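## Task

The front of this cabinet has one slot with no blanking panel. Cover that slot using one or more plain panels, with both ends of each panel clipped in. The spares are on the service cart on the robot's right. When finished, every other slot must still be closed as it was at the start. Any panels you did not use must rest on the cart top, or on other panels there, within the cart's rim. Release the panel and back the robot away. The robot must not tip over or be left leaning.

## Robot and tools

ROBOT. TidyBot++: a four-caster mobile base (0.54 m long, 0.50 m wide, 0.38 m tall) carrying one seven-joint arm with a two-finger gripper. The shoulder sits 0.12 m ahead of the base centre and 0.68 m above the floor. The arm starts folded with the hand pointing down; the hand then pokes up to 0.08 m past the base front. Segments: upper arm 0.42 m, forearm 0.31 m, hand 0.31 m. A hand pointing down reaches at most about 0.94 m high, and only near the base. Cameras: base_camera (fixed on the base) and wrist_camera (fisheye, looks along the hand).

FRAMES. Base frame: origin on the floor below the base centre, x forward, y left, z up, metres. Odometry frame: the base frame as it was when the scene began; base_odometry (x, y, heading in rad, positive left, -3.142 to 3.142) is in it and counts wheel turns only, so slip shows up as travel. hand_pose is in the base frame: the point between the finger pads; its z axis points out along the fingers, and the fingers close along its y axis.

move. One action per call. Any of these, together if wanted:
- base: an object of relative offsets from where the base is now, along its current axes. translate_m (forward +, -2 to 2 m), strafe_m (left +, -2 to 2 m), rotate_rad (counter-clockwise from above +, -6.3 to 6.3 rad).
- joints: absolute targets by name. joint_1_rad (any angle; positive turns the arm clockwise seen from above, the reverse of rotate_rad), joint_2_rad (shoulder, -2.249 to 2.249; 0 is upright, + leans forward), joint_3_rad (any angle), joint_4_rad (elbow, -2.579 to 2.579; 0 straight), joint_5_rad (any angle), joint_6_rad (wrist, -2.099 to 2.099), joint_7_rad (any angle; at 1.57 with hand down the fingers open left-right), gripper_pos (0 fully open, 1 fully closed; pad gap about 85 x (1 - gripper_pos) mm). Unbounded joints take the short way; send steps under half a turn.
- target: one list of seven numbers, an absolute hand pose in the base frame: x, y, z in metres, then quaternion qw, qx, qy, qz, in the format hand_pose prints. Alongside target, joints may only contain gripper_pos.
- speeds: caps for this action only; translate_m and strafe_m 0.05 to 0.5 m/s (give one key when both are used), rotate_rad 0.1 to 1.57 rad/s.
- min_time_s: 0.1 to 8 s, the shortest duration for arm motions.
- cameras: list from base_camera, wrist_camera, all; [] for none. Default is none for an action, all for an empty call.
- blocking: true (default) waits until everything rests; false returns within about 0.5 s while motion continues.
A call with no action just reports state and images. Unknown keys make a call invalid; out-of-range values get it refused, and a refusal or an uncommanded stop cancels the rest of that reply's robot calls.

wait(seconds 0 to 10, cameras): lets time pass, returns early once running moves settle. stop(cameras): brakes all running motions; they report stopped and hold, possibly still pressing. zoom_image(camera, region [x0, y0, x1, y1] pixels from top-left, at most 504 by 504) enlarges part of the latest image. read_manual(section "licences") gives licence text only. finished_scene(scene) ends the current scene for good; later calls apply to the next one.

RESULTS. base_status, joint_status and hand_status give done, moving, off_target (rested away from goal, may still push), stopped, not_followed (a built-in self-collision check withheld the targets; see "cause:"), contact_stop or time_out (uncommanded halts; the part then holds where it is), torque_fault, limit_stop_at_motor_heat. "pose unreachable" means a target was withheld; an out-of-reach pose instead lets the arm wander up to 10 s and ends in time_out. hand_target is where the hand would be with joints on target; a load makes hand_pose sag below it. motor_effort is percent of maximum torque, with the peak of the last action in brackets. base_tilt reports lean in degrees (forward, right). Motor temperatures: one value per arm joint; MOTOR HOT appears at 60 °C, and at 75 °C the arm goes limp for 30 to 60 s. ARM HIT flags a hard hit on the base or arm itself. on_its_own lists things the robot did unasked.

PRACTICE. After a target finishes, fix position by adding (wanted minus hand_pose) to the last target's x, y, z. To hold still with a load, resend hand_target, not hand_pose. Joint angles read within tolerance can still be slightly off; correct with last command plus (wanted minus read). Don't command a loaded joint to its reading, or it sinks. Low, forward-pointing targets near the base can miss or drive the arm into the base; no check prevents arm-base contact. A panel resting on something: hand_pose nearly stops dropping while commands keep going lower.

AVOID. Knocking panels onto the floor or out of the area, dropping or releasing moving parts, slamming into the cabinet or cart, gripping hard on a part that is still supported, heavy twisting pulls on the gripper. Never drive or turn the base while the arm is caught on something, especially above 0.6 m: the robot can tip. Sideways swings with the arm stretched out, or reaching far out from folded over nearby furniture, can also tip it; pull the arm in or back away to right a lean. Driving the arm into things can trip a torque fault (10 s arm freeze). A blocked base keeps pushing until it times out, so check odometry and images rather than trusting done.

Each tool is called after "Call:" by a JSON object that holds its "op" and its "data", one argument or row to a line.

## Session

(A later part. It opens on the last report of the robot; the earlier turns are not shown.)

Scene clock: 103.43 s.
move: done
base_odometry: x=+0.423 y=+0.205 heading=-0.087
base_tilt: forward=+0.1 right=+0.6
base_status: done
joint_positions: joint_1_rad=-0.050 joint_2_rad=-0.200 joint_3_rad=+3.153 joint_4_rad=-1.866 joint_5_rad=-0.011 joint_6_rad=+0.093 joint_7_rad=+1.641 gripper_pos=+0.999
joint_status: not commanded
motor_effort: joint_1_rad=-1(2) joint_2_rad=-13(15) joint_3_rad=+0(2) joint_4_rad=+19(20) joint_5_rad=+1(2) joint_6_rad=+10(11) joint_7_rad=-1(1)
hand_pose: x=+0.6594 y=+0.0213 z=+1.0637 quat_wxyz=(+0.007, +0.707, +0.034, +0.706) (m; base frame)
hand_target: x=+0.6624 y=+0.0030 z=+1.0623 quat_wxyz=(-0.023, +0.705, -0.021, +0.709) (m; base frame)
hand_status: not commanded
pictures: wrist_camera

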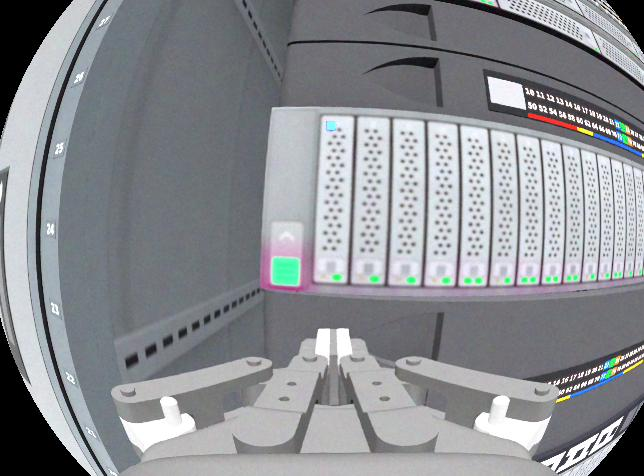

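Call:
{"op": "move", "data": {
  "base": {"translate_m": 0.01},
  "speeds": {"translate_m": 0.05}
}}

Call:
{"op": "move", "data": {
  "base": {"translate_m": 0.006},
  "speeds": {"translate_m": 0.05},
  "cameras": ["wrist_camera"]
}}

Call:
{"op": "zoom_image", "data": {
  "camera": "wrist_camera",
  "region": [220, 200, 460, 400]
}}

Scene clock: 104.23 s.
move: done
base_odometry: x=+0.433 y=+0.204 heading=-0.087
base_tilt: forward=+0.1 right=+0.6
base_status: done
joint_positions: joint_1_rad=-0.050 joint_2_rad=-0.206 joint_3_rad=+3.153 joint_4_rad=-1.869 joint_5_rad=-0.011 joint_6_rad=+0.093 joint_7_rad=+1.641 gripper_pos=+0.999
joint_status: not commanded
motor_effort: joint_1_rad=-1(2) joint_2_rad=-11(13) joint_3_rad=+0(2) joint_4_rad=+19(21) joint_5_rad=+1(2) joint_6_rad=+10(12) joint_7_rad=-1(1)
hand_pose: x=+0.6570 y=+0.0211 z=+1.0650 quat_wxyz=(+0.007, +0.706, +0.033, +0.707) (m; base frame)
hand_target: x=+0.6624 y=+0.0030 z=+1.0623 quat_wxyz=(-0.023, +0.705, -0.021, +0.709) (m; base frame)
hand_status: not commanded
pictures: none

Scene clock: 104.90 s.
move: done
base_odometry: x=+0.439 y=+0.204 heading=-0.087
base_tilt: forward=+0.0 right=+0.6
base_status: done
joint_positions: joint_1_rad=-0.050 joint_2_rad=-0.220 joint_3_rad=+3.153 joint_4_rad=-1.880 joint_5_rad=-0.011 joint_6_rad=+0.092 joint_7_rad=+1.641 gripper_pos=+0.999
joint_status: not commanded
motor_effort: joint_1_rad=+0(2) joint_2_rad=-9(12) joint_3_rad=+1(3) joint_4_rad=+20(26) joint_5_rad=+1(2) joint_6_rad=+12(16) joint_7_rad=-1(1)
hand_pose: x=+0.6515 y=+0.0206 z=+1.0652 quat_wxyz=(+0.007, +0.705, +0.033, +0.708) (m; base frame)
hand_target: x=+0.6624 y=+0.0030 z=+1.0623 quat_wxyz=(-0.023, +0.705, -0.021, +0.709) (m; base frame)
hand_status: not commanded
pictures: wrist_camera

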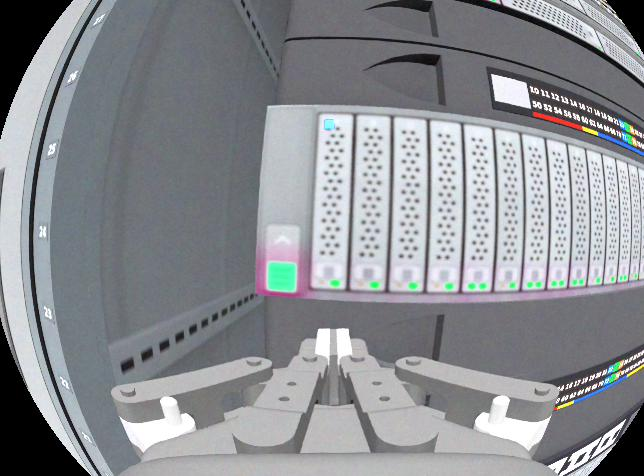

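Scaled by 2.100.

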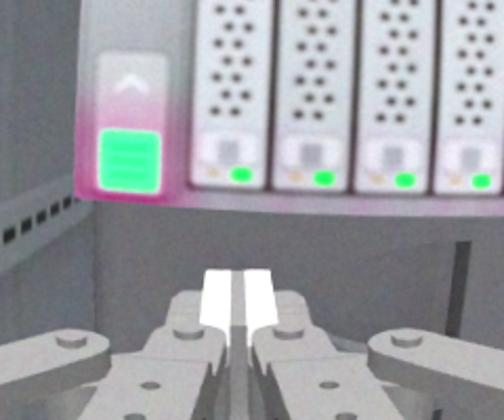

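Call:
{"op": "move", "data": {
  "base": {"translate_m": 0.006},
  "speeds": {"translate_m": 0.05},
  "cameras": ["wrist_camera"]
}}

Call:
{"op": "zoom_image", "data": {
  "camera": "wrist_camera",
  "region": [220, 200, 460, 400]
}}

Scene clock: 106.00 s.
move: done
base_odometry: x=+0.444 y=+0.203 heading=-0.087
base_tilt: forward=+0.0 right=+0.6
base_status: done
joint_positions: joint_1_rad=-0.050 joint_2_rad=-0.233 joint_3_rad=+3.153 joint_4_rad=-1.891 joint_5_rad=-0.011 joint_6_rad=+0.092 joint_7_rad=+1.641 gripper_pos=+0.999
joint_status: not commanded
motor_effort: joint_1_rad=+0(2) joint_2_rad=-6(9) joint_3_rad=+1(4) joint_4_rad=+23(27) joint_5_rad=+1(1) joint_6_rad=+13(17) joint_7_rad=-1(1)
hand_pose: x=+0.6461 y=+0.0204 z=+1.0655 quat_wxyz=(+0.006, +0.705, +0.033, +0.709) (m; base frame)
hand_target: x=+0.6624 y=+0.0030 z=+1.0623 quat_wxyz=(-0.023, +0.705, -0.021, +0.709) (m; base frame)
hand_status: not commanded
pictures: wrist_camera

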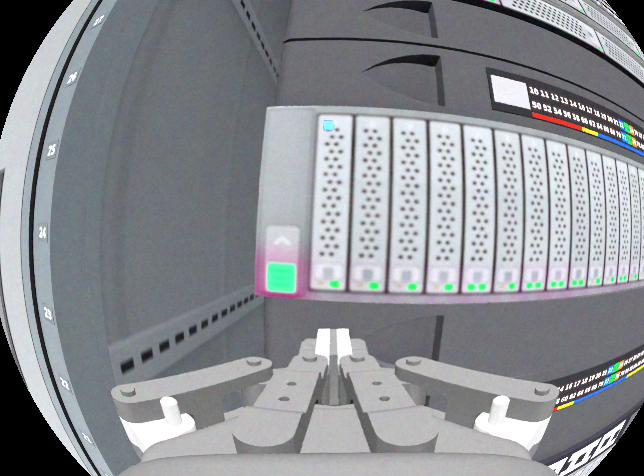

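Scaled by 2.100.

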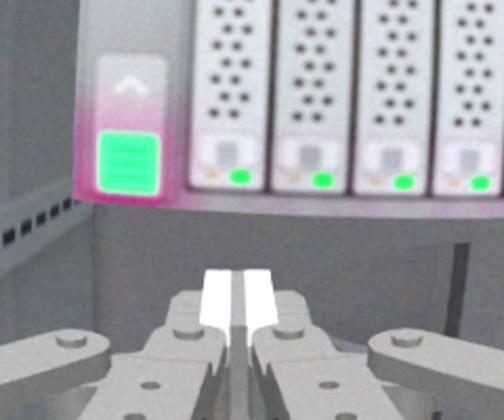

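Call:
{"op": "move", "data": {
  "base": {"translate_m": -0.07, "strafe_m": 0.07},
  "cameras": ["wrist_camera"]
}}

Call:
{"op": "zoom_image", "data": {
  "camera": "wrist_camera",
  "region": [300, 240, 460, 400]
}}

Scene clock: 107.63 s.
move: done
base_odometry: x=+0.381 y=+0.279 heading=-0.087
base_tilt: forward=+0.1 right=+0.6
base_status: done
joint_positions: joint_1_rad=-0.050 joint_2_rad=-0.201 joint_3_rad=+3.155 joint_4_rad=-1.875 joint_5_rad=-0.011 joint_6_rad=+0.092 joint_7_rad=+1.641 gripper_pos=+0.999
joint_status: not commanded
motor_effort: joint_1_rad=-1(2) joint_2_rad=-13(16) joint_3_rad=+0(3) joint_4_rad=+19(22) joint_5_rad=+2(2) joint_6_rad=+10(12) joint_7_rad=+0(1)
hand_pose: x=+0.6588 y=+0.0198 z=+1.0581 quat_wxyz=(+0.007, +0.710, +0.033, +0.703) (m; base frame)
hand_target: x=+0.6624 y=+0.0030 z=+1.0623 quat_wxyz=(-0.023, +0.705, -0.021, +0.709) (m; base frame)
hand_status: not commanded
pictures: wrist_camera

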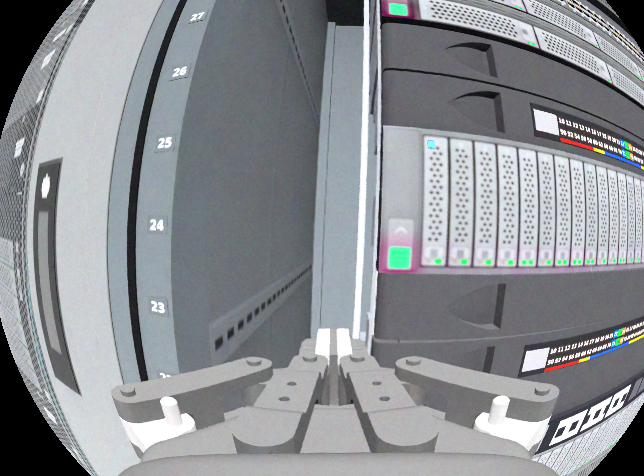

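Scaled by 3.150.

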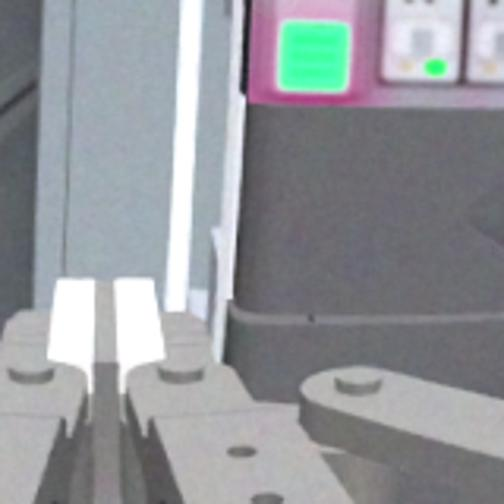

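Call:
{"op": "move", "data": {
  "base": {"translate_m": -0.06, "strafe_m": -0.48},
  "cameras": ["wrist_camera"]
}}

Scene clock: 110.90 s.
move: done
base_odometry: x=+0.279 y=-0.194 heading=-0.087
base_tilt: forward=+0.1 right=+0.6
base_status: done
joint_positions: joint_1_rad=-0.048 joint_2_rad=-0.201 joint_3_rad=+3.158 joint_4_rad=-1.875 joint_5_rad=-0.011 joint_6_rad=+0.092 joint_7_rad=+1.641 gripper_pos=+0.999
joint_status: not commanded
motor_effort: joint_1_rad=-1(2) joint_2_rad=-13(14) joint_3_rad=+0(2) joint_4_rad=+19(19) joint_5_rad=+1(2) joint_6_rad=+10(10) joint_7_rad=-1(1)
hand_pose: x=+0.6589 y=+0.0170 z=+1.0581 quat_wxyz=(+0.009, +0.710, +0.031, +0.703) (m; base frame)
hand_target: x=+0.6624 y=+0.0030 z=+1.0623 quat_wxyz=(-0.023, +0.705, -0.021, +0.709) (m; base frame)
hand_status: not commanded
pictures: wrist_camera

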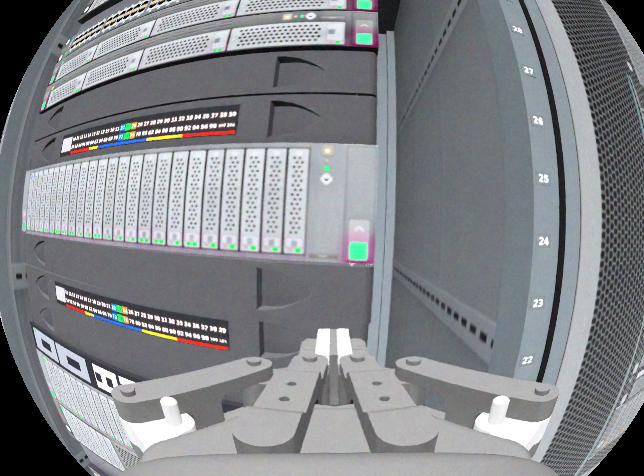

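Call:
{"op": "zoom_image", "data": {
  "camera": "wrist_camera",
  "region": [220, 220, 420, 400]
}}

Call:
{"op": "zoom_image", "data": {
  "camera": "wrist_camera",
  "region": [0, 220, 250, 420]
}}

Scaled by 2.520.

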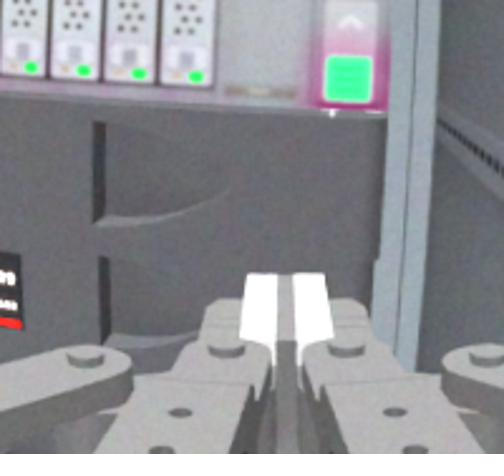

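Scaled by 2.016.

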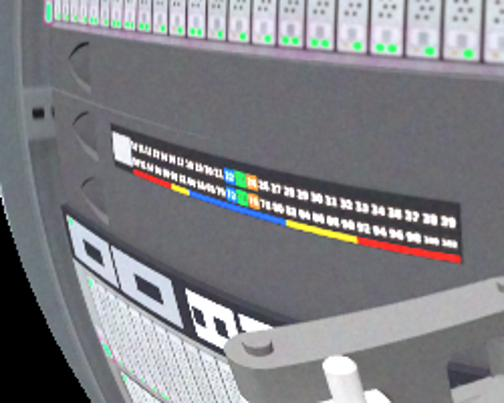

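Call:
{"op": "zoom_image", "data": {
  "camera": "wrist_camera",
  "region": [330, 250, 400, 350]
}}

Call:
{"op": "zoom_image", "data": {
  "camera": "wrist_camera",
  "region": [240, 250, 310, 350]
}}

Scaled by 5.040.

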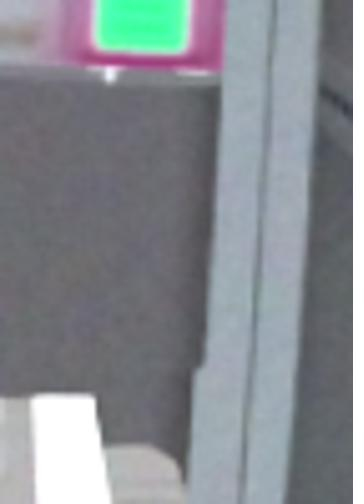

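Scaled by 5.040.

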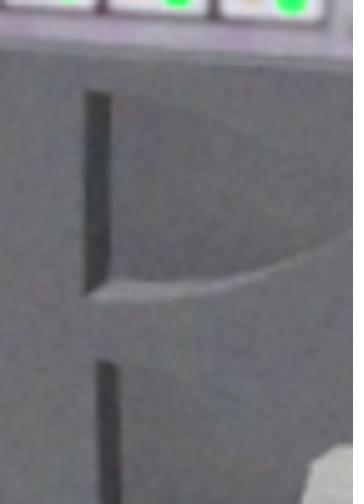

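Call:
{"op": "move", "data": {
  "joints": {"joint_4_rad": -2.14, "joint_6_rad": 0.375},
  "cameras": ["wrist_camera"]
}}

Call:
{"op": "zoom_image", "data": {
  "camera": "wrist_camera",
  "region": [230, 160, 430, 300]
}}

Scene clock: 113.93 s.
move: done
base_odometry: x=+0.279 y=-0.194 heading=-0.087
base_tilt: forward=+0.1 right=+0.6
base_status: not commanded
joint_positions: joint_1_rad=-0.048 joint_2_rad=-0.201 joint_3_rad=+3.158 joint_4_rad=-2.119 joint_5_rad=-0.011 joint_6_rad=+0.292 joint_7_rad=+1.641 gripper_pos=+0.999
joint_status: all done
motor_effort: joint_1_rad=-1(1) joint_2_rad=-12(13) joint_3_rad=+0(1) joint_4_rad=+18(20) joint_5_rad=+1(2) joint_6_rad=+10(11) joint_7_rad=-1(1)
hand_pose: x=+0.6414 y=+0.0160 z=+0.9701 quat_wxyz=(+0.009, +0.726, +0.031, +0.687) (m; base frame)
hand_target: x=+0.6422 y=-0.0013 z=+0.9788 quat_wxyz=(-0.017, +0.707, -0.025, +0.706) (m; base frame)
hand_status: not commanded
pictures: wrist_camera

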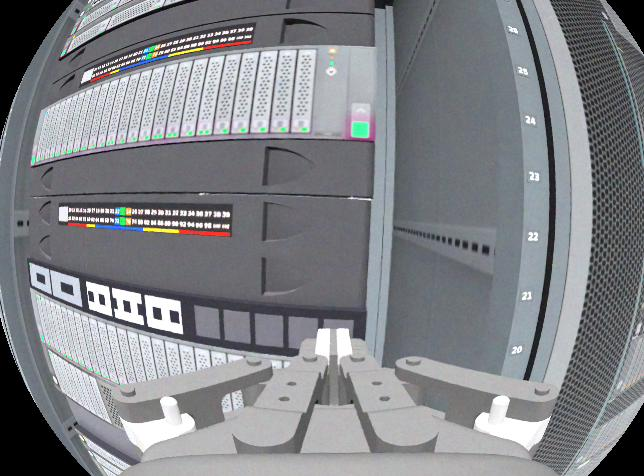

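Scaled by 2.520.

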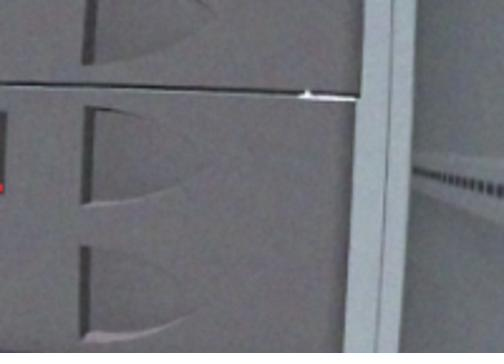

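Call:
{"op": "zoom_image", "data": {
  "camera": "wrist_camera",
  "region": [310, 160, 390, 230]
}}

Call:
{"op": "zoom_image", "data": {
  "camera": "wrist_camera",
  "region": [180, 160, 260, 230]
}}

Call:
{"op": "zoom_image", "data": {
  "camera": "wrist_camera",
  "region": [10, 150, 110, 250]
}}

Call:
{"op": "zoom_image", "data": {
  "camera": "wrist_camera",
  "region": [310, 100, 390, 170]
}}

Scaled by 6.300.

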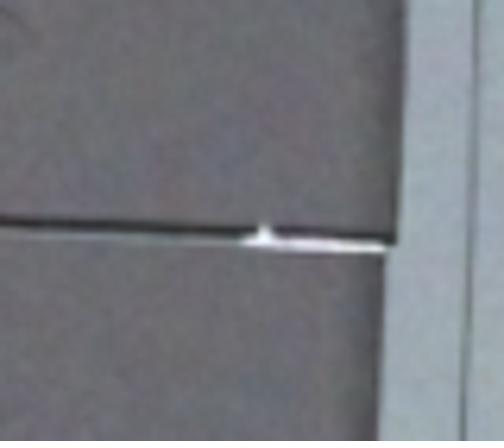

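Scaled by 6.300.

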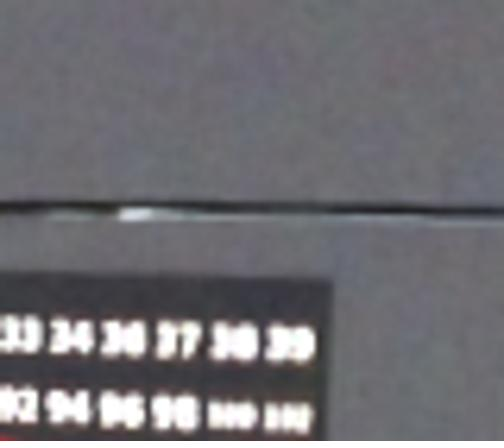

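Scaled by 5.040.

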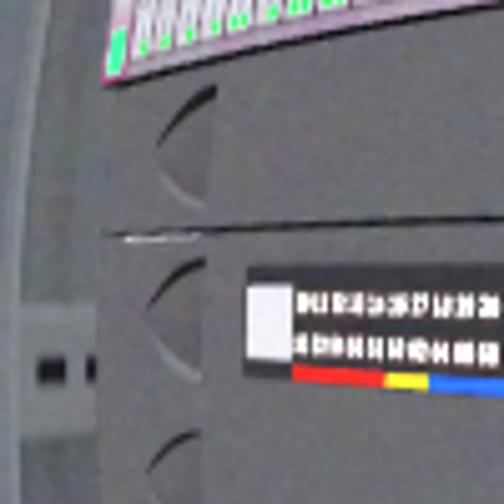

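Scaled by 6.300.

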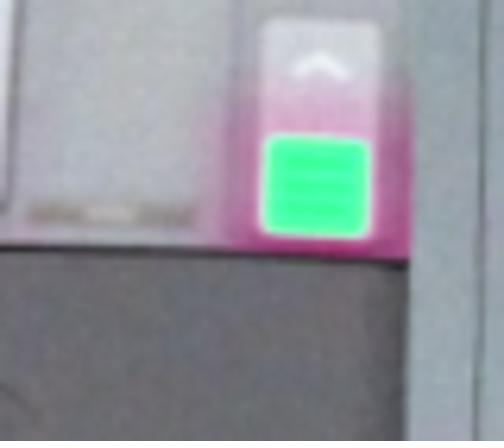

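Call:
{"op": "move", "data": {
  "joints": {"joint_4_rad": -1.862, "joint_6_rad": 0.05},
  "base": {"translate_m": 0.045},
  "cameras": ["wrist_camera"]
}}

Call:
{"op": "zoom_image", "data": {
  "camera": "wrist_camera",
  "region": [220, 220, 420, 400]
}}

Scene clock: 116.10 s.
move: done
base_odometry: x=+0.324 y=-0.198 heading=-0.088
base_tilt: forward=+0.1 right=+0.6
base_status: done
joint_positions: joint_1_rad=-0.048 joint_2_rad=-0.197 joint_3_rad=+3.158 joint_4_rad=-1.875 joint_5_rad=-0.011 joint_6_rad=+0.110 joint_7_rad=+1.641 gripper_pos=+0.999
joint_status: all done
motor_effort: joint_1_rad=-1(2) joint_2_rad=-13(15) joint_3_rad=+0(1) joint_4_rad=+19(20) joint_5_rad=+0(2) joint_6_rad=+10(11) joint_7_rad=+0(1)
hand_pose: x=+0.6606 y=+0.0169 z=+1.0619 quat_wxyz=(+0.009, +0.705, +0.030, +0.708) (m; base frame)
hand_target: x=+0.6624 y=+0.0042 z=+1.0490 quat_wxyz=(-0.024, +0.724, -0.020, +0.689) (m; base frame)
hand_status: not commanded
pictures: wrist_camera

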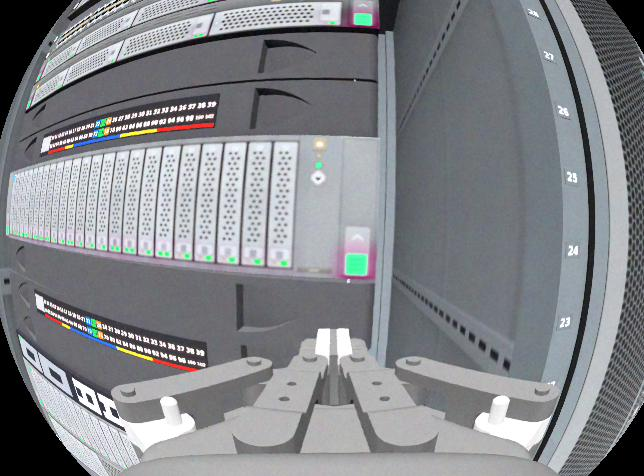

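Scaled by 2.520.

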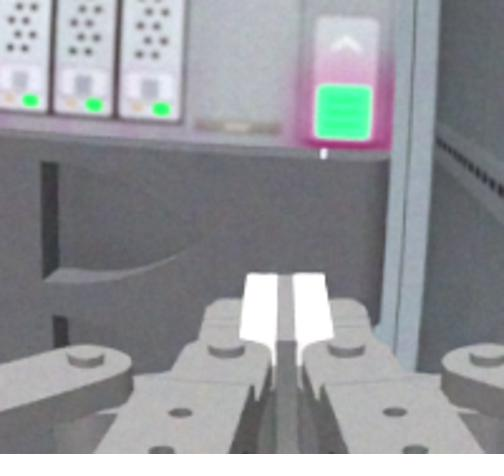

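Call:
{"op": "move", "data": {
  "base": {"translate_m": 0.02},
  "speeds": {"translate_m": 0.05}
}}

Call:
{"op": "move", "data": {
  "base": {"translate_m": 0.015},
  "speeds": {"translate_m": 0.05},
  "cameras": ["wrist_camera"]
}}

Call:
{"op": "zoom_image", "data": {
  "camera": "wrist_camera",
  "region": [220, 220, 420, 400]
}}

Scene clock: 117.10 s.
move: done
base_odometry: x=+0.344 y=-0.200 heading=-0.088
base_tilt: forward=+0.1 right=+0.6
base_status: done
joint_positions: joint_1_rad=-0.048 joint_2_rad=-0.197 joint_3_rad=+3.158 joint_4_rad=-1.875 joint_5_rad=-0.011 joint_6_rad=+0.108 joint_7_rad=+1.641 gripper_pos=+0.999
joint_status: not commanded
motor_effort: joint_1_rad=-1(1) joint_2_rad=-13(16) joint_3_rad=+0(1) joint_4_rad=+19(19) joint_5_rad=+1(2) joint_6_rad=+10(10) joint_7_rad=+0(1)
hand_pose: x=+0.6605 y=+0.0170 z=+1.0614 quat_wxyz=(+0.009, +0.706, +0.030, +0.707) (m; base frame)
hand_target: x=+0.6624 y=+0.0042 z=+1.0490 quat_wxyz=(-0.024, +0.724, -0.020, +0.689) (m; base frame)
hand_status: not commanded
pictures: none

Scene clock: 117.90 s.
move: done
base_odometry: x=+0.359 y=-0.201 heading=-0.088
base_tilt: forward=+0.1 right=+0.6
base_status: done
joint_positions: joint_1_rad=-0.048 joint_2_rad=-0.197 joint_3_rad=+3.158 joint_4_rad=-1.874 joint_5_rad=-0.011 joint_6_rad=+0.107 joint_7_rad=+1.641 gripper_pos=+0.999
joint_status: not commanded
motor_effort: joint_1_rad=+0(1) joint_2_rad=-13(15) joint_3_rad=+0(1) joint_4_rad=+19(19) joint_5_rad=+2(2) joint_6_rad=+10(10) joint_7_rad=-1(1)
hand_pose: x=+0.6604 y=+0.0170 z=+1.0613 quat_wxyz=(+0.009, +0.706, +0.030, +0.707) (m; base frame)
hand_target: x=+0.6624 y=+0.0042 z=+1.0490 quat_wxyz=(-0.024, +0.724, -0.020, +0.689) (m; base frame)
hand_status: not commanded
pictures: wrist_camera

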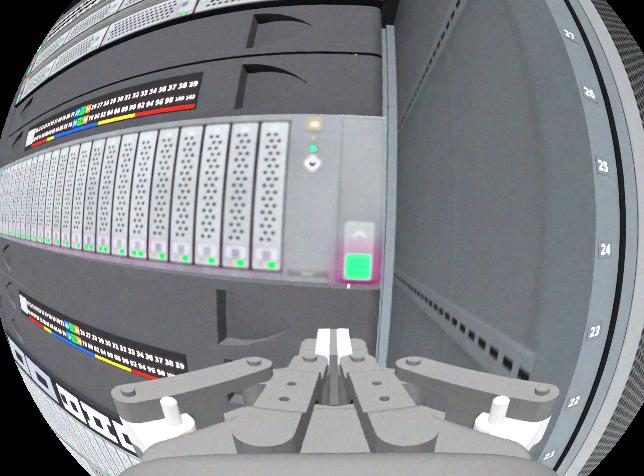

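Scaled by 2.520.

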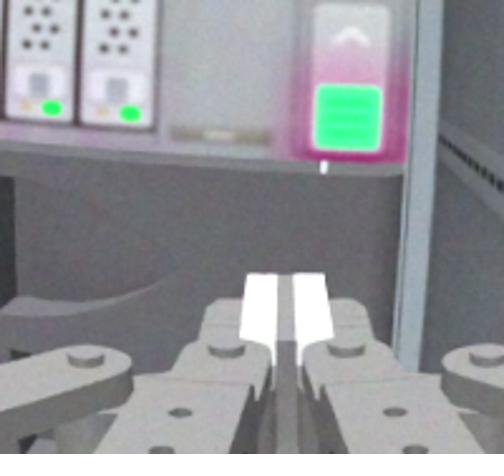

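Call:
{"op": "move", "data": {
  "base": {"translate_m": 0.01},
  "speeds": {"translate_m": 0.05}
}}

Call:
{"op": "move", "data": {
  "base": {"translate_m": 0.008},
  "speeds": {"translate_m": 0.05},
  "cameras": ["wrist_camera"]
}}

Call:
{"op": "zoom_image", "data": {
  "camera": "wrist_camera",
  "region": [220, 220, 420, 400]
}}

Scene clock: 118.83 s.
move: done
base_odometry: x=+0.369 y=-0.202 heading=-0.088
base_tilt: forward=+0.1 right=+0.6
base_status: done
joint_positions: joint_1_rad=-0.048 joint_2_rad=-0.195 joint_3_rad=+3.158 joint_4_rad=-1.874 joint_5_rad=-0.011 joint_6_rad=+0.107 joint_7_rad=+1.641 gripper_pos=+0.999
joint_status: not commanded
motor_effort: joint_1_rad=-1(1) joint_2_rad=-13(15) joint_3_rad=+0(1) joint_4_rad=+19(19) joint_5_rad=+1(1) joint_6_rad=+9(10) joint_7_rad=+0(1)
hand_pose: x=+0.6612 y=+0.0170 z=+1.0601 quat_wxyz=(+0.009, +0.707, +0.030, +0.706) (m; base frame)
hand_target: x=+0.6624 y=+0.0042 z=+1.0490 quat_wxyz=(-0.024, +0.724, -0.020, +0.689) (m; base frame)
hand_status: not commanded
pictures: none

Scene clock: 119.50 s.
move: done
base_odometry: x=+0.377 y=-0.203 heading=-0.088
base_tilt: forward=+0.1 right=+0.6
base_status: done
joint_positions: joint_1_rad=-0.048 joint_2_rad=-0.197 joint_3_rad=+3.158 joint_4_rad=-1.874 joint_5_rad=-0.011 joint_6_rad=+0.105 joint_7_rad=+1.641 gripper_pos=+0.999
joint_status: not commanded
motor_effort: joint_1_rad=-1(1) joint_2_rad=-13(14) joint_3_rad=+0(2) joint_4_rad=+19(20) joint_5_rad=+1(2) joint_6_rad=+10(11) joint_7_rad=-1(1)
hand_pose: x=+0.6604 y=+0.0169 z=+1.0606 quat_wxyz=(+0.009, +0.707, +0.030, +0.706) (m; base frame)
hand_target: x=+0.6624 y=+0.0042 z=+1.0490 quat_wxyz=(-0.024, +0.724, -0.020, +0.689) (m; base frame)
hand_status: not commanded
pictures: wrist_camera

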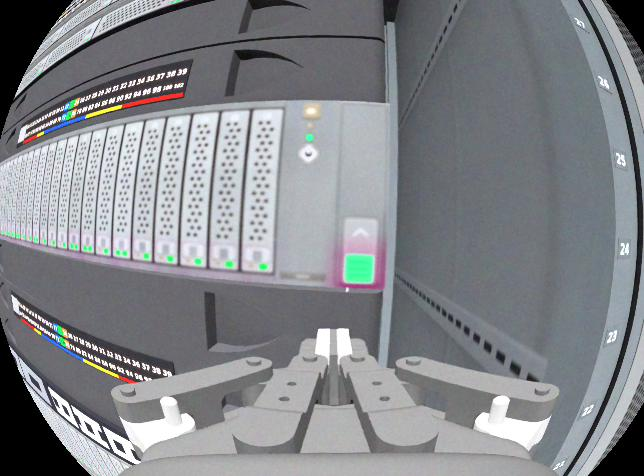

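Scaled by 2.520.

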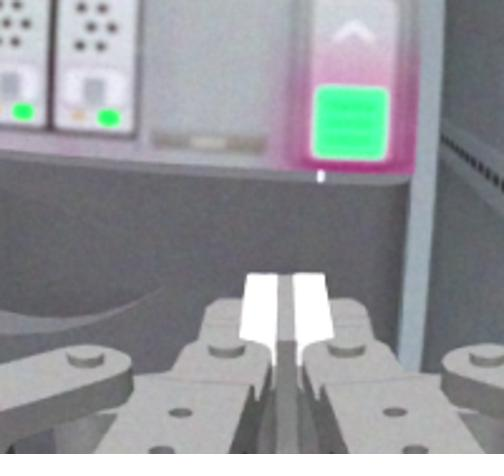

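Call:
{"op": "move", "data": {
  "base": {"translate_m": 0.006},
  "speeds": {"translate_m": 0.05}
}}

Call:
{"op": "move", "data": {
  "base": {"translate_m": 0.005},
  "speeds": {"translate_m": 0.05}
}}

Call:
{"op": "move", "data": {
  "base": {"translate_m": 0.005},
  "speeds": {"translate_m": 0.05},
  "cameras": ["wrist_camera"]
}}

Call:
{"op": "zoom_image", "data": {
  "camera": "wrist_camera",
  "region": [220, 220, 420, 400]
}}

Scene clock: 120.37 s.
move: done
base_odometry: x=+0.383 y=-0.204 heading=-0.088
base_tilt: forward=+0.1 right=+0.6
base_status: done
joint_positions: joint_1_rad=-0.048 joint_2_rad=-0.203 joint_3_rad=+3.158 joint_4_rad=-1.871 joint_5_rad=-0.011 joint_6_rad=+0.095 joint_7_rad=+1.641 gripper_pos=+0.999
joint_status: not commanded
motor_effort: joint_1_rad=-1(2) joint_2_rad=-11(13) joint_3_rad=+1(4) joint_4_rad=+20(22) joint_5_rad=+1(1) joint_6_rad=+11(13) joint_7_rad=+0(1)
hand_pose: x=+0.6583 y=+0.0168 z=+1.0626 quat_wxyz=(+0.009, +0.707, +0.030, +0.706) (m; base frame)
hand_target: x=+0.6624 y=+0.0042 z=+1.0490 quat_wxyz=(-0.024, +0.724, -0.020, +0.689) (m; base frame)
hand_status: not commanded
pictures: none

Scene clock: 121.07 s.
move: done
base_odometry: x=+0.388 y=-0.204 heading=-0.088
base_tilt: forward=+0.1 right=+0.6
base_status: done
joint_positions: joint_1_rad=-0.048 joint_2_rad=-0.206 joint_3_rad=+3.158 joint_4_rad=-1.869 joint_5_rad=-0.011 joint_6_rad=+0.094 joint_7_rad=+1.641 gripper_pos=+0.999
joint_status: not commanded
motor_effort: joint_1_rad=-2(2) joint_2_rad=-11(13) joint_3_rad=+0(1) joint_4_rad=+20(22) joint_5_rad=+1(2) joint_6_rad=+11(12) joint_7_rad=-1(1)
hand_pose: x=+0.6571 y=+0.0167 z=+1.0652 quat_wxyz=(+0.009, +0.706, +0.030, +0.708) (m; base frame)
hand_target: x=+0.6624 y=+0.0042 z=+1.0490 quat_wxyz=(-0.024, +0.724, -0.020, +0.689) (m; base frame)
hand_status: not commanded
pictures: none

Scene clock: 121.73 s.
move: done
base_odometry: x=+0.393 y=-0.205 heading=-0.088
base_tilt: forward=+0.1 right=+0.6
base_status: done
joint_positions: joint_1_rad=-0.048 joint_2_rad=-0.218 joint_3_rad=+3.158 joint_4_rad=-1.872 joint_5_rad=-0.011 joint_6_rad=+0.082 joint_7_rad=+1.641 gripper_pos=+0.999
joint_status: not commanded
motor_effort: joint_1_rad=-1(2) joint_2_rad=-9(11) joint_3_rad=+0(2) joint_4_rad=+21(26) joint_5_rad=+1(2) joint_6_rad=+12(15) joint_7_rad=+0(1)
hand_pose: x=+0.6526 y=+0.0166 z=+1.0658 quat_wxyz=(+0.009, +0.707, +0.030, +0.706) (m; base frame)
hand_target: x=+0.6624 y=+0.0042 z=+1.0490 quat_wxyz=(-0.024, +0.724, -0.020, +0.689) (m; base frame)
hand_status: not commanded
pictures: wrist_camera

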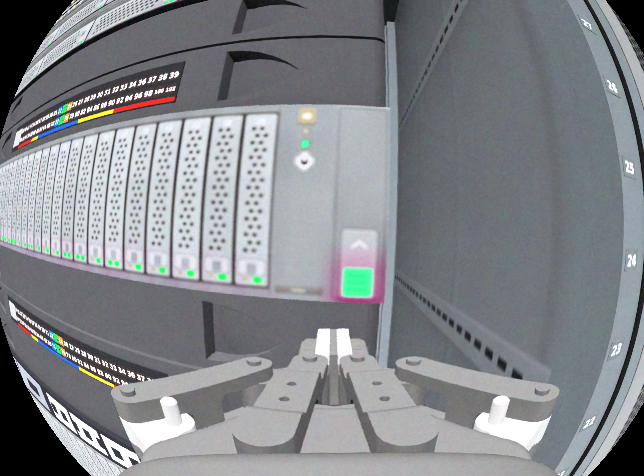

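Scaled by 2.520.

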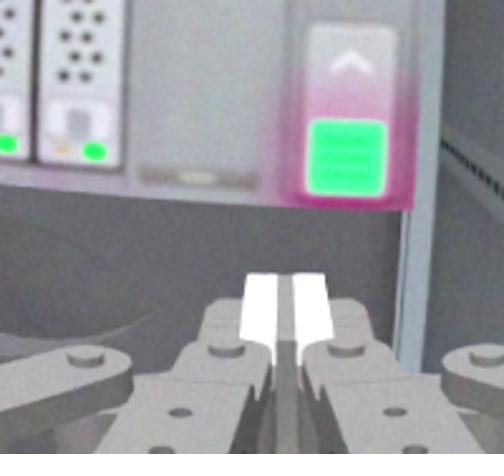

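Call:
{"op": "move", "data": {
  "joints": {"joint_2_rad": -0.16},
  "min_time_s": 0.8
}}

Call:
{"op": "move", "data": {
  "joints": {"joint_2_rad": -0.13},
  "min_time_s": 0.8,
  "cameras": ["wrist_camera"]
}}

Call:
{"op": "zoom_image", "data": {
  "camera": "wrist_camera",
  "region": [220, 220, 420, 400]
}}

Scene clock: 123.53 s.
move: done
base_odometry: x=+0.393 y=-0.205 heading=-0.088
base_tilt: forward=+0.1 right=+0.6
base_status: not commanded
joint_positions: joint_1_rad=-0.048 joint_2_rad=-0.217 joint_3_rad=+3.158 joint_4_rad=-1.872 joint_5_rad=-0.011 joint_6_rad=+0.082 joint_7_rad=+1.641 gripper_pos=+0.999
joint_status: all done
motor_effort: joint_1_rad=-2(2) joint_2_rad=-6(9) joint_3_rad=+0(1) joint_4_rad=+19(21) joint_5_rad=+0(2) joint_6_rad=+10(12) joint_7_rad=-1(1)
hand_pose: x=+0.6528 y=+0.0166 z=+1.0655 quat_wxyz=(+0.009, +0.707, +0.030, +0.706) (m; base frame)
hand_target: x=+0.6742 y=+0.0046 z=+1.0308 quat_wxyz=(-0.023, +0.735, -0.020, +0.677) (m; base frame)
hand_status: not commanded
pictures: none

Scene clock: 124.60 s.
move: done
base_odometry: x=+0.393 y=-0.205 heading=-0.088
base_tilt: forward=+0.1 right=+0.6
base_status: not commanded
joint_positions: joint_1_rad=-0.048 joint_2_rad=-0.216 joint_3_rad=+3.158 joint_4_rad=-1.872 joint_5_rad=-0.011 joint_6_rad=+0.082 joint_7_rad=+1.641 gripper_pos=+0.999
joint_status: all done
motor_effort: joint_1_rad=-2(2) joint_2_rad=-1(6) joint_3_rad=+0(1) joint_4_rad=+18(19) joint_5_rad=+1(2) joint_6_rad=+8(10) joint_7_rad=-1(1)
hand_pose: x=+0.6532 y=+0.0166 z=+1.0651 quat_wxyz=(+0.009, +0.708, +0.030, +0.706) (m; base frame)
hand_target: x=+0.6844 y=+0.0049 z=+1.0140 quat_wxyz=(-0.023, +0.745, -0.020, +0.666) (m; base frame)
hand_status: not commanded
pictures: wrist_camera

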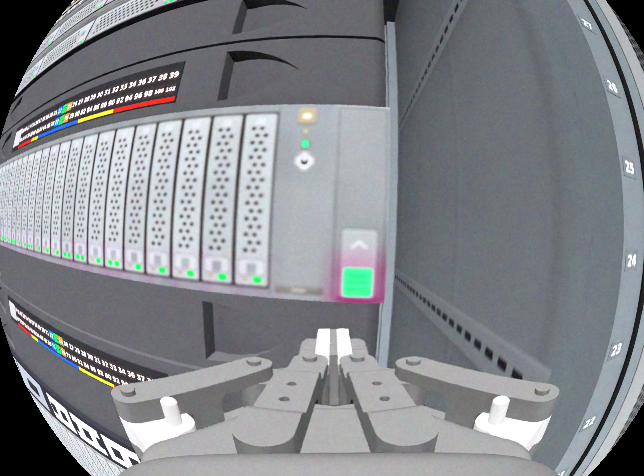

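Scaled by 2.520.

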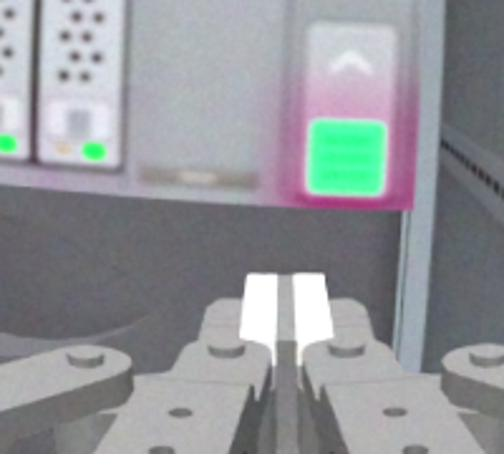

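Call:
{"op": "move", "data": {
  "joints": {"joint_2_rad": -0.1},
  "min_time_s": 0.8
}}

Call:
{"op": "move", "data": {
  "joints": {"joint_2_rad": -0.07},
  "min_time_s": 0.8
}}

Scene clock: 125.87 s.
move: off_target
base_odometry: x=+0.393 y=-0.205 heading=-0.088
base_tilt: forward=+0.0 right=+0.6
base_status: not commanded
joint_positions: joint_1_rad=-0.048 joint_2_rad=-0.215 joint_3_rad=+3.158 joint_4_rad=-1.872 joint_5_rad=-0.011 joint_6_rad=+0.082 joint_7_rad=+1.641 gripper_pos=+0.999
joint_status: joint_2_rad off_target (ended at -0.215, target -0.100)
motor_effort: joint_1_rad=-2(2) joint_2_rad=+4(4) joint_3_rad=+0(1) joint_4_rad=+18(18) joint_5_rad=+1(2) joint_6_rad=+8(8) joint_7_rad=-1(1)
hand_pose: x=+0.6537 y=+0.0166 z=+1.0647 quat_wxyz=(+0.009, +0.708, +0.030, +0.706) (m; base frame)
hand_target: x=+0.6941 y=+0.0053 z=+0.9969 quat_wxyz=(-0.022, +0.755, -0.020, +0.655) (m; base frame)
hand_status: not commanded
pictures: none

Scene clock: 126.97 s.
move: off_target
base_odometry: x=+0.393 y=-0.205 heading=-0.088
base_tilt: forward=+0.0 right=+0.6
base_status: not commanded
joint_positions: joint_1_rad=-0.048 joint_2_rad=-0.214 joint_3_rad=+3.158 joint_4_rad=-1.871 joint_5_rad=-0.011 joint_6_rad=+0.082 joint_7_rad=+1.641 gripper_pos=+0.999
joint_status: joint_2_rad off_target (ended at -0.214, target -0.070)
motor_effort: joint_1_rad=-2(2) joint_2_rad=+8(8) joint_3_rad=+0(1) joint_4_rad=+17(18) joint_5_rad=+1(2) joint_6_rad=+7(8) joint_7_rad=+0(1)
hand_pose: x=+0.6542 y=+0.0166 z=+1.0644 quat_wxyz=(+0.009, +0.708, +0.030, +0.705) (m; base frame)
hand_target: x=+0.7033 y=+0.0056 z=+0.9795 quat_wxyz=(-0.021, +0.765, -0.020, +0.644) (m; base frame)
hand_status: not commanded
pictures: none

Call:
{"op": "move", "data": {
  "joints": {"joint_2_rad": -0.03},
  "min_time_s": 0.8,
  "cameras": ["wrist_camera"]
}}

Call:
{"op": "zoom_image", "data": {
  "camera": "wrist_camera",
  "region": [220, 220, 420, 400]
}}

Scene clock: 128.20 s.
move: off_target
base_odometry: x=+0.393 y=-0.205 heading=-0.088
base_tilt: forward=+0.0 right=+0.6
base_status: not commanded
joint_positions: joint_1_rad=-0.048 joint_2_rad=-0.212 joint_3_rad=+3.158 joint_4_rad=-1.870 joint_5_rad=-0.011 joint_6_rad=+0.082 joint_7_rad=+1.641 gripper_pos=+0.999
joint_status: joint_2_rad off_target (ended at -0.212, target -0.030)
motor_effort: joint_1_rad=-2(3) joint_2_rad=+14(15) joint_3_rad=+0(1) joint_4_rad=+18(18) joint_5_rad=+1(2) joint_6_rad=+7(8) joint_7_rad=-1(1)
hand_pose: x=+0.6548 y=+0.0167 z=+1.0640 quat_wxyz=(+0.009, +0.708, +0.030, +0.705) (m; base frame)
hand_target: x=+0.7147 y=+0.0060 z=+0.9560 quat_wxyz=(-0.020, +0.777, -0.020, +0.628) (m; base frame)
hand_status: not commanded
pictures: wrist_camera

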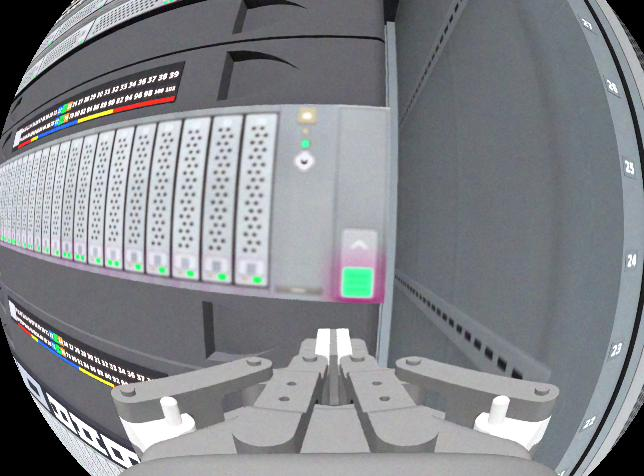

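Scaled by 2.520.

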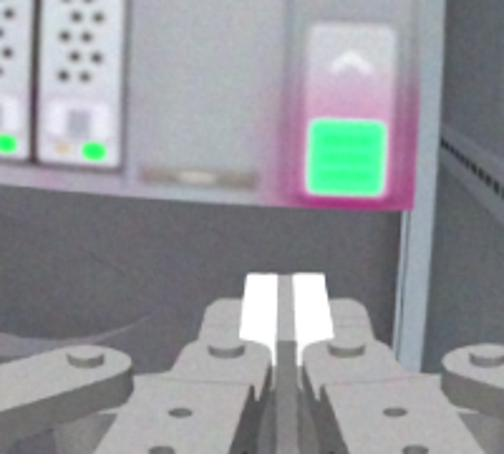

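Call:
{"op": "move", "data": {
  "joints": {"joint_2_rad": -0.21},
  "min_time_s": 0.8
}}

Call:
{"op": "move", "data": {
  "base": {"translate_m": -0.06},
  "speeds": {"translate_m": 0.2},
  "cameras": ["wrist_camera"]
}}

Call:
{"op": "zoom_image", "data": {
  "camera": "wrist_camera",
  "region": [220, 220, 420, 400]
}}

Call:
{"op": "move", "data": {
  "base": {"strafe_m": 0.2},
  "joints": {"joint_4_rad": -2.12, "joint_6_rad": 0.375},
  "cameras": ["wrist_camera"]
}}

Call:
{"op": "zoom_image", "data": {
  "camera": "wrist_camera",
  "region": [440, 140, 540, 240]
}}

Call:
{"op": "zoom_image", "data": {
  "camera": "wrist_camera",
  "region": [90, 140, 190, 240]
}}

Scene clock: 129.70 s.
move: done
base_odometry: x=+0.393 y=-0.205 heading=-0.088
base_tilt: forward=+0.1 right=+0.6
base_status: not commanded
joint_positions: joint_1_rad=-0.048 joint_2_rad=-0.217 joint_3_rad=+3.158 joint_4_rad=-1.870 joint_5_rad=-0.011 joint_6_rad=+0.079 joint_7_rad=+1.641 gripper_pos=+0.999
joint_status: all done
motor_effort: joint_1_rad=-2(3) joint_2_rad=-8(14) joint_3_rad=+0(1) joint_4_rad=+23(23) joint_5_rad=+1(2) joint_6_rad=+14(14) joint_7_rad=-1(1)
hand_pose: x=+0.6529 y=+0.0166 z=+1.0659 quat_wxyz=(+0.009, +0.708, +0.030, +0.706) (m; base frame)
hand_target: x=+0.6561 y=+0.0040 z=+1.0581 quat_wxyz=(-0.024, +0.718, -0.020, +0.696) (m; base frame)
hand_status: not commanded
pictures: none

Scene clock: 130.80 s.
move: done
base_odometry: x=+0.333 y=-0.199 heading=-0.088
base_tilt: forward=+0.1 right=+0.6
base_status: done
joint_positions: joint_1_rad=-0.048 joint_2_rad=-0.216 joint_3_rad=+3.158 joint_4_rad=-1.860 joint_5_rad=-0.011 joint_6_rad=+0.079 joint_7_rad=+1.641 gripper_pos=+0.999
joint_status: not commanded
motor_effort: joint_1_rad=-1(1) joint_2_rad=-12(16) joint_3_rad=+0(1) joint_4_rad=+19(23) joint_5_rad=+1(2) joint_6_rad=+10(13) joint_7_rad=+0(1)
hand_pose: x=+0.6536 y=+0.0166 z=+1.0714 quat_wxyz=(+0.009, +0.705, +0.030, +0.709) (m; base frame)
hand_target: x=+0.6561 y=+0.0040 z=+1.0581 quat_wxyz=(-0.024, +0.718, -0.020, +0.696) (m; base frame)
hand_status: not commanded
pictures: wrist_camera

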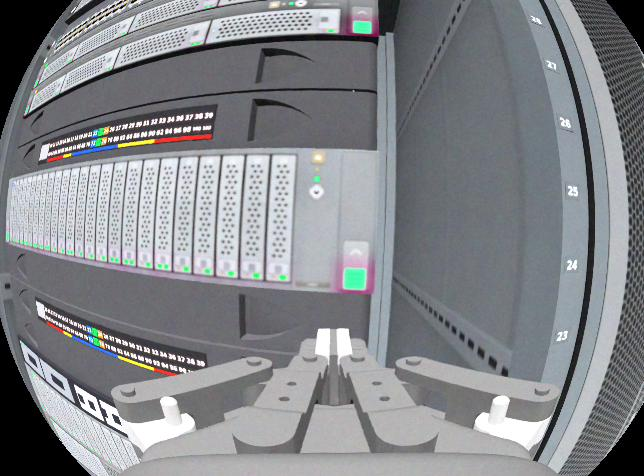

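Scaled by 2.520.

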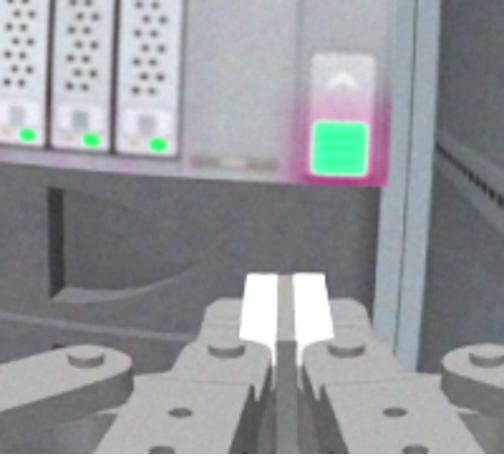

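Scene clock: 132.47 s.
move: done
base_odometry: x=+0.351 y=+0.000 heading=-0.088
base_tilt: forward=+0.1 right=+0.6
base_status: done
joint_positions: joint_1_rad=-0.048 joint_2_rad=-0.216 joint_3_rad=+3.158 joint_4_rad=-2.098 joint_5_rad=-0.011 joint_6_rad=+0.292 joint_7_rad=+1.641 gripper_pos=+0.999
joint_status: all done
motor_effort: joint_1_rad=-1(2) joint_2_rad=-12(13) joint_3_rad=+0(2) joint_4_rad=+18(20) joint_5_rad=+1(2) joint_6_rad=+10(11) joint_7_rad=-1(1)
hand_pose: x=+0.6393 y=+0.0156 z=+0.9904 quat_wxyz=(+0.010, +0.713, +0.030, +0.700) (m; base frame)
hand_target: x=+0.6391 y=-0.0015 z=+0.9997 quat_wxyz=(-0.018, +0.694, -0.025, +0.719) (m; base frame)
hand_status: not commanded
pictures: wrist_camera

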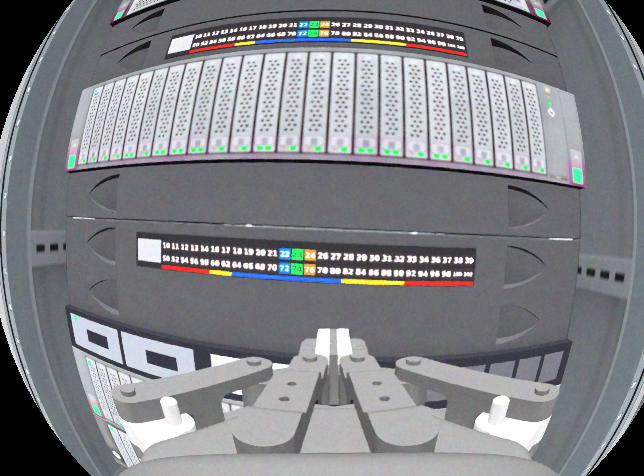

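Scaled by 5.040.

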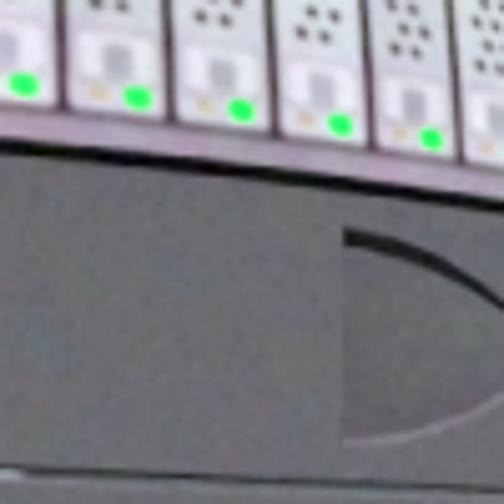

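Scaled by 5.040.

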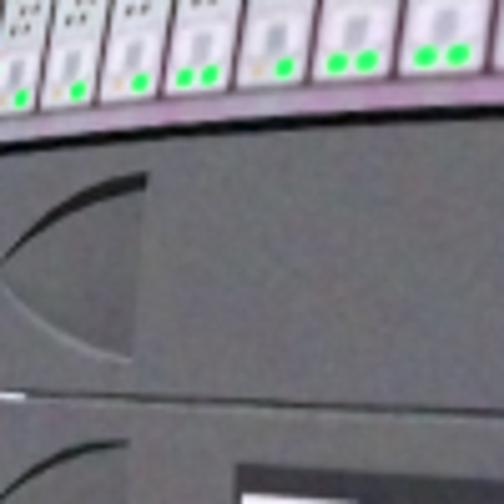

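Call:
{"op": "zoom_image", "data": {
  "camera": "wrist_camera",
  "region": [530, 170, 610, 270]
}}

Call:
{"op": "zoom_image", "data": {
  "camera": "wrist_camera",
  "region": [40, 160, 120, 260]
}}

Scaled by 5.040.

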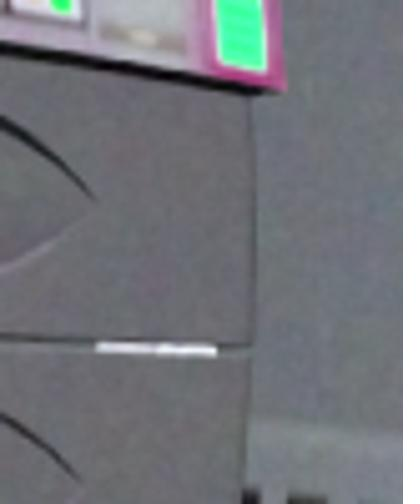

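Scaled by 5.040.

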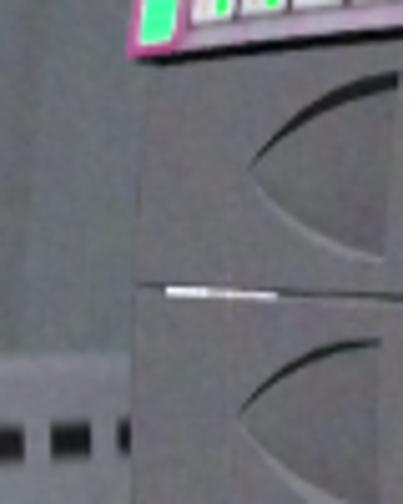

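Call:
{"op": "move", "data": {
  "base": {"strafe_m": 0.229},
  "joints": {"joint_4_rad": -1.882, "joint_6_rad": 0.05}
}}

Call:
{"op": "move", "data": {
  "base": {"translate_m": 0.055},
  "speeds": {"translate_m": 0.15},
  "cameras": ["wrist_camera"]
}}

Call:
{"op": "zoom_image", "data": {
  "camera": "wrist_camera",
  "region": [240, 220, 440, 400]
}}

Scene clock: 141.43 s.
move: done
base_odometry: x=+0.371 y=+0.228 heading=-0.088
base_tilt: forward=+0.1 right=+0.6
base_status: done
joint_positions: joint_1_rad=-0.048 joint_2_rad=-0.216 joint_3_rad=+3.158 joint_4_rad=-1.894 joint_5_rad=-0.011 joint_6_rad=+0.109 joint_7_rad=+1.641 gripper_pos=+0.999
joint_status: all done
motor_effort: joint_1_rad=-1(2) joint_2_rad=-12(13) joint_3_rad=+0(2) joint_4_rad=+19(20) joint_5_rad=+1(2) joint_6_rad=+10(11) joint_7_rad=-1(1)
hand_pose: x=+0.6527 y=+0.0163 z=+1.0596 quat_wxyz=(+0.009, +0.706, +0.030, +0.708) (m; base frame)
hand_target: x=+0.6552 y=+0.0040 z=+1.0457 quat_wxyz=(-0.024, +0.725, -0.020, +0.688) (m; base frame)
hand_status: not commanded
pictures: none

Scene clock: 142.50 s.
move: done
base_odometry: x=+0.426 y=+0.223 heading=-0.088
base_tilt: forward=+0.1 right=+0.6
base_status: done
joint_positions: joint_1_rad=-0.048 joint_2_rad=-0.211 joint_3_rad=+3.158 joint_4_rad=-1.894 joint_5_rad=-0.011 joint_6_rad=+0.107 joint_7_rad=+1.641 gripper_pos=+0.999
joint_status: not commanded
motor_effort: joint_1_rad=-1(1) joint_2_rad=-12(15) joint_3_rad=+0(1) joint_4_rad=+19(19) joint_5_rad=+0(2) joint_6_rad=+10(11) joint_7_rad=-1(1)
hand_pose: x=+0.6546 y=+0.0164 z=+1.0564 quat_wxyz=(+0.009, +0.708, +0.030, +0.705) (m; base frame)
hand_target: x=+0.6552 y=+0.0040 z=+1.0457 quat_wxyz=(-0.024, +0.725, -0.020, +0.688) (m; base frame)
hand_status: not commanded
pictures: wrist_camera

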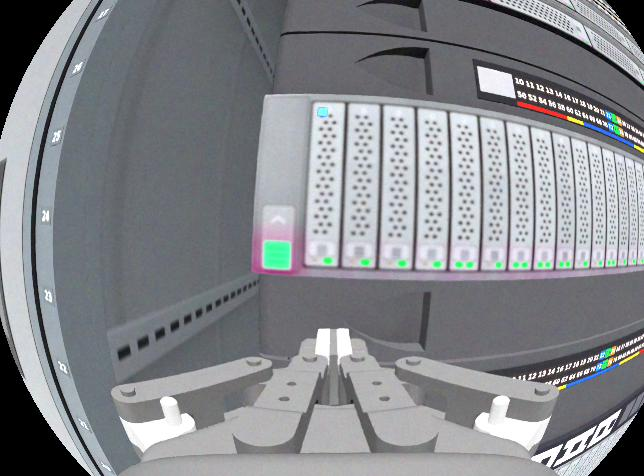

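Scaled by 2.520.

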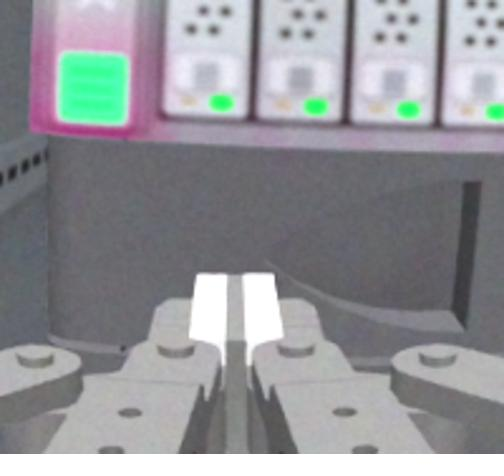

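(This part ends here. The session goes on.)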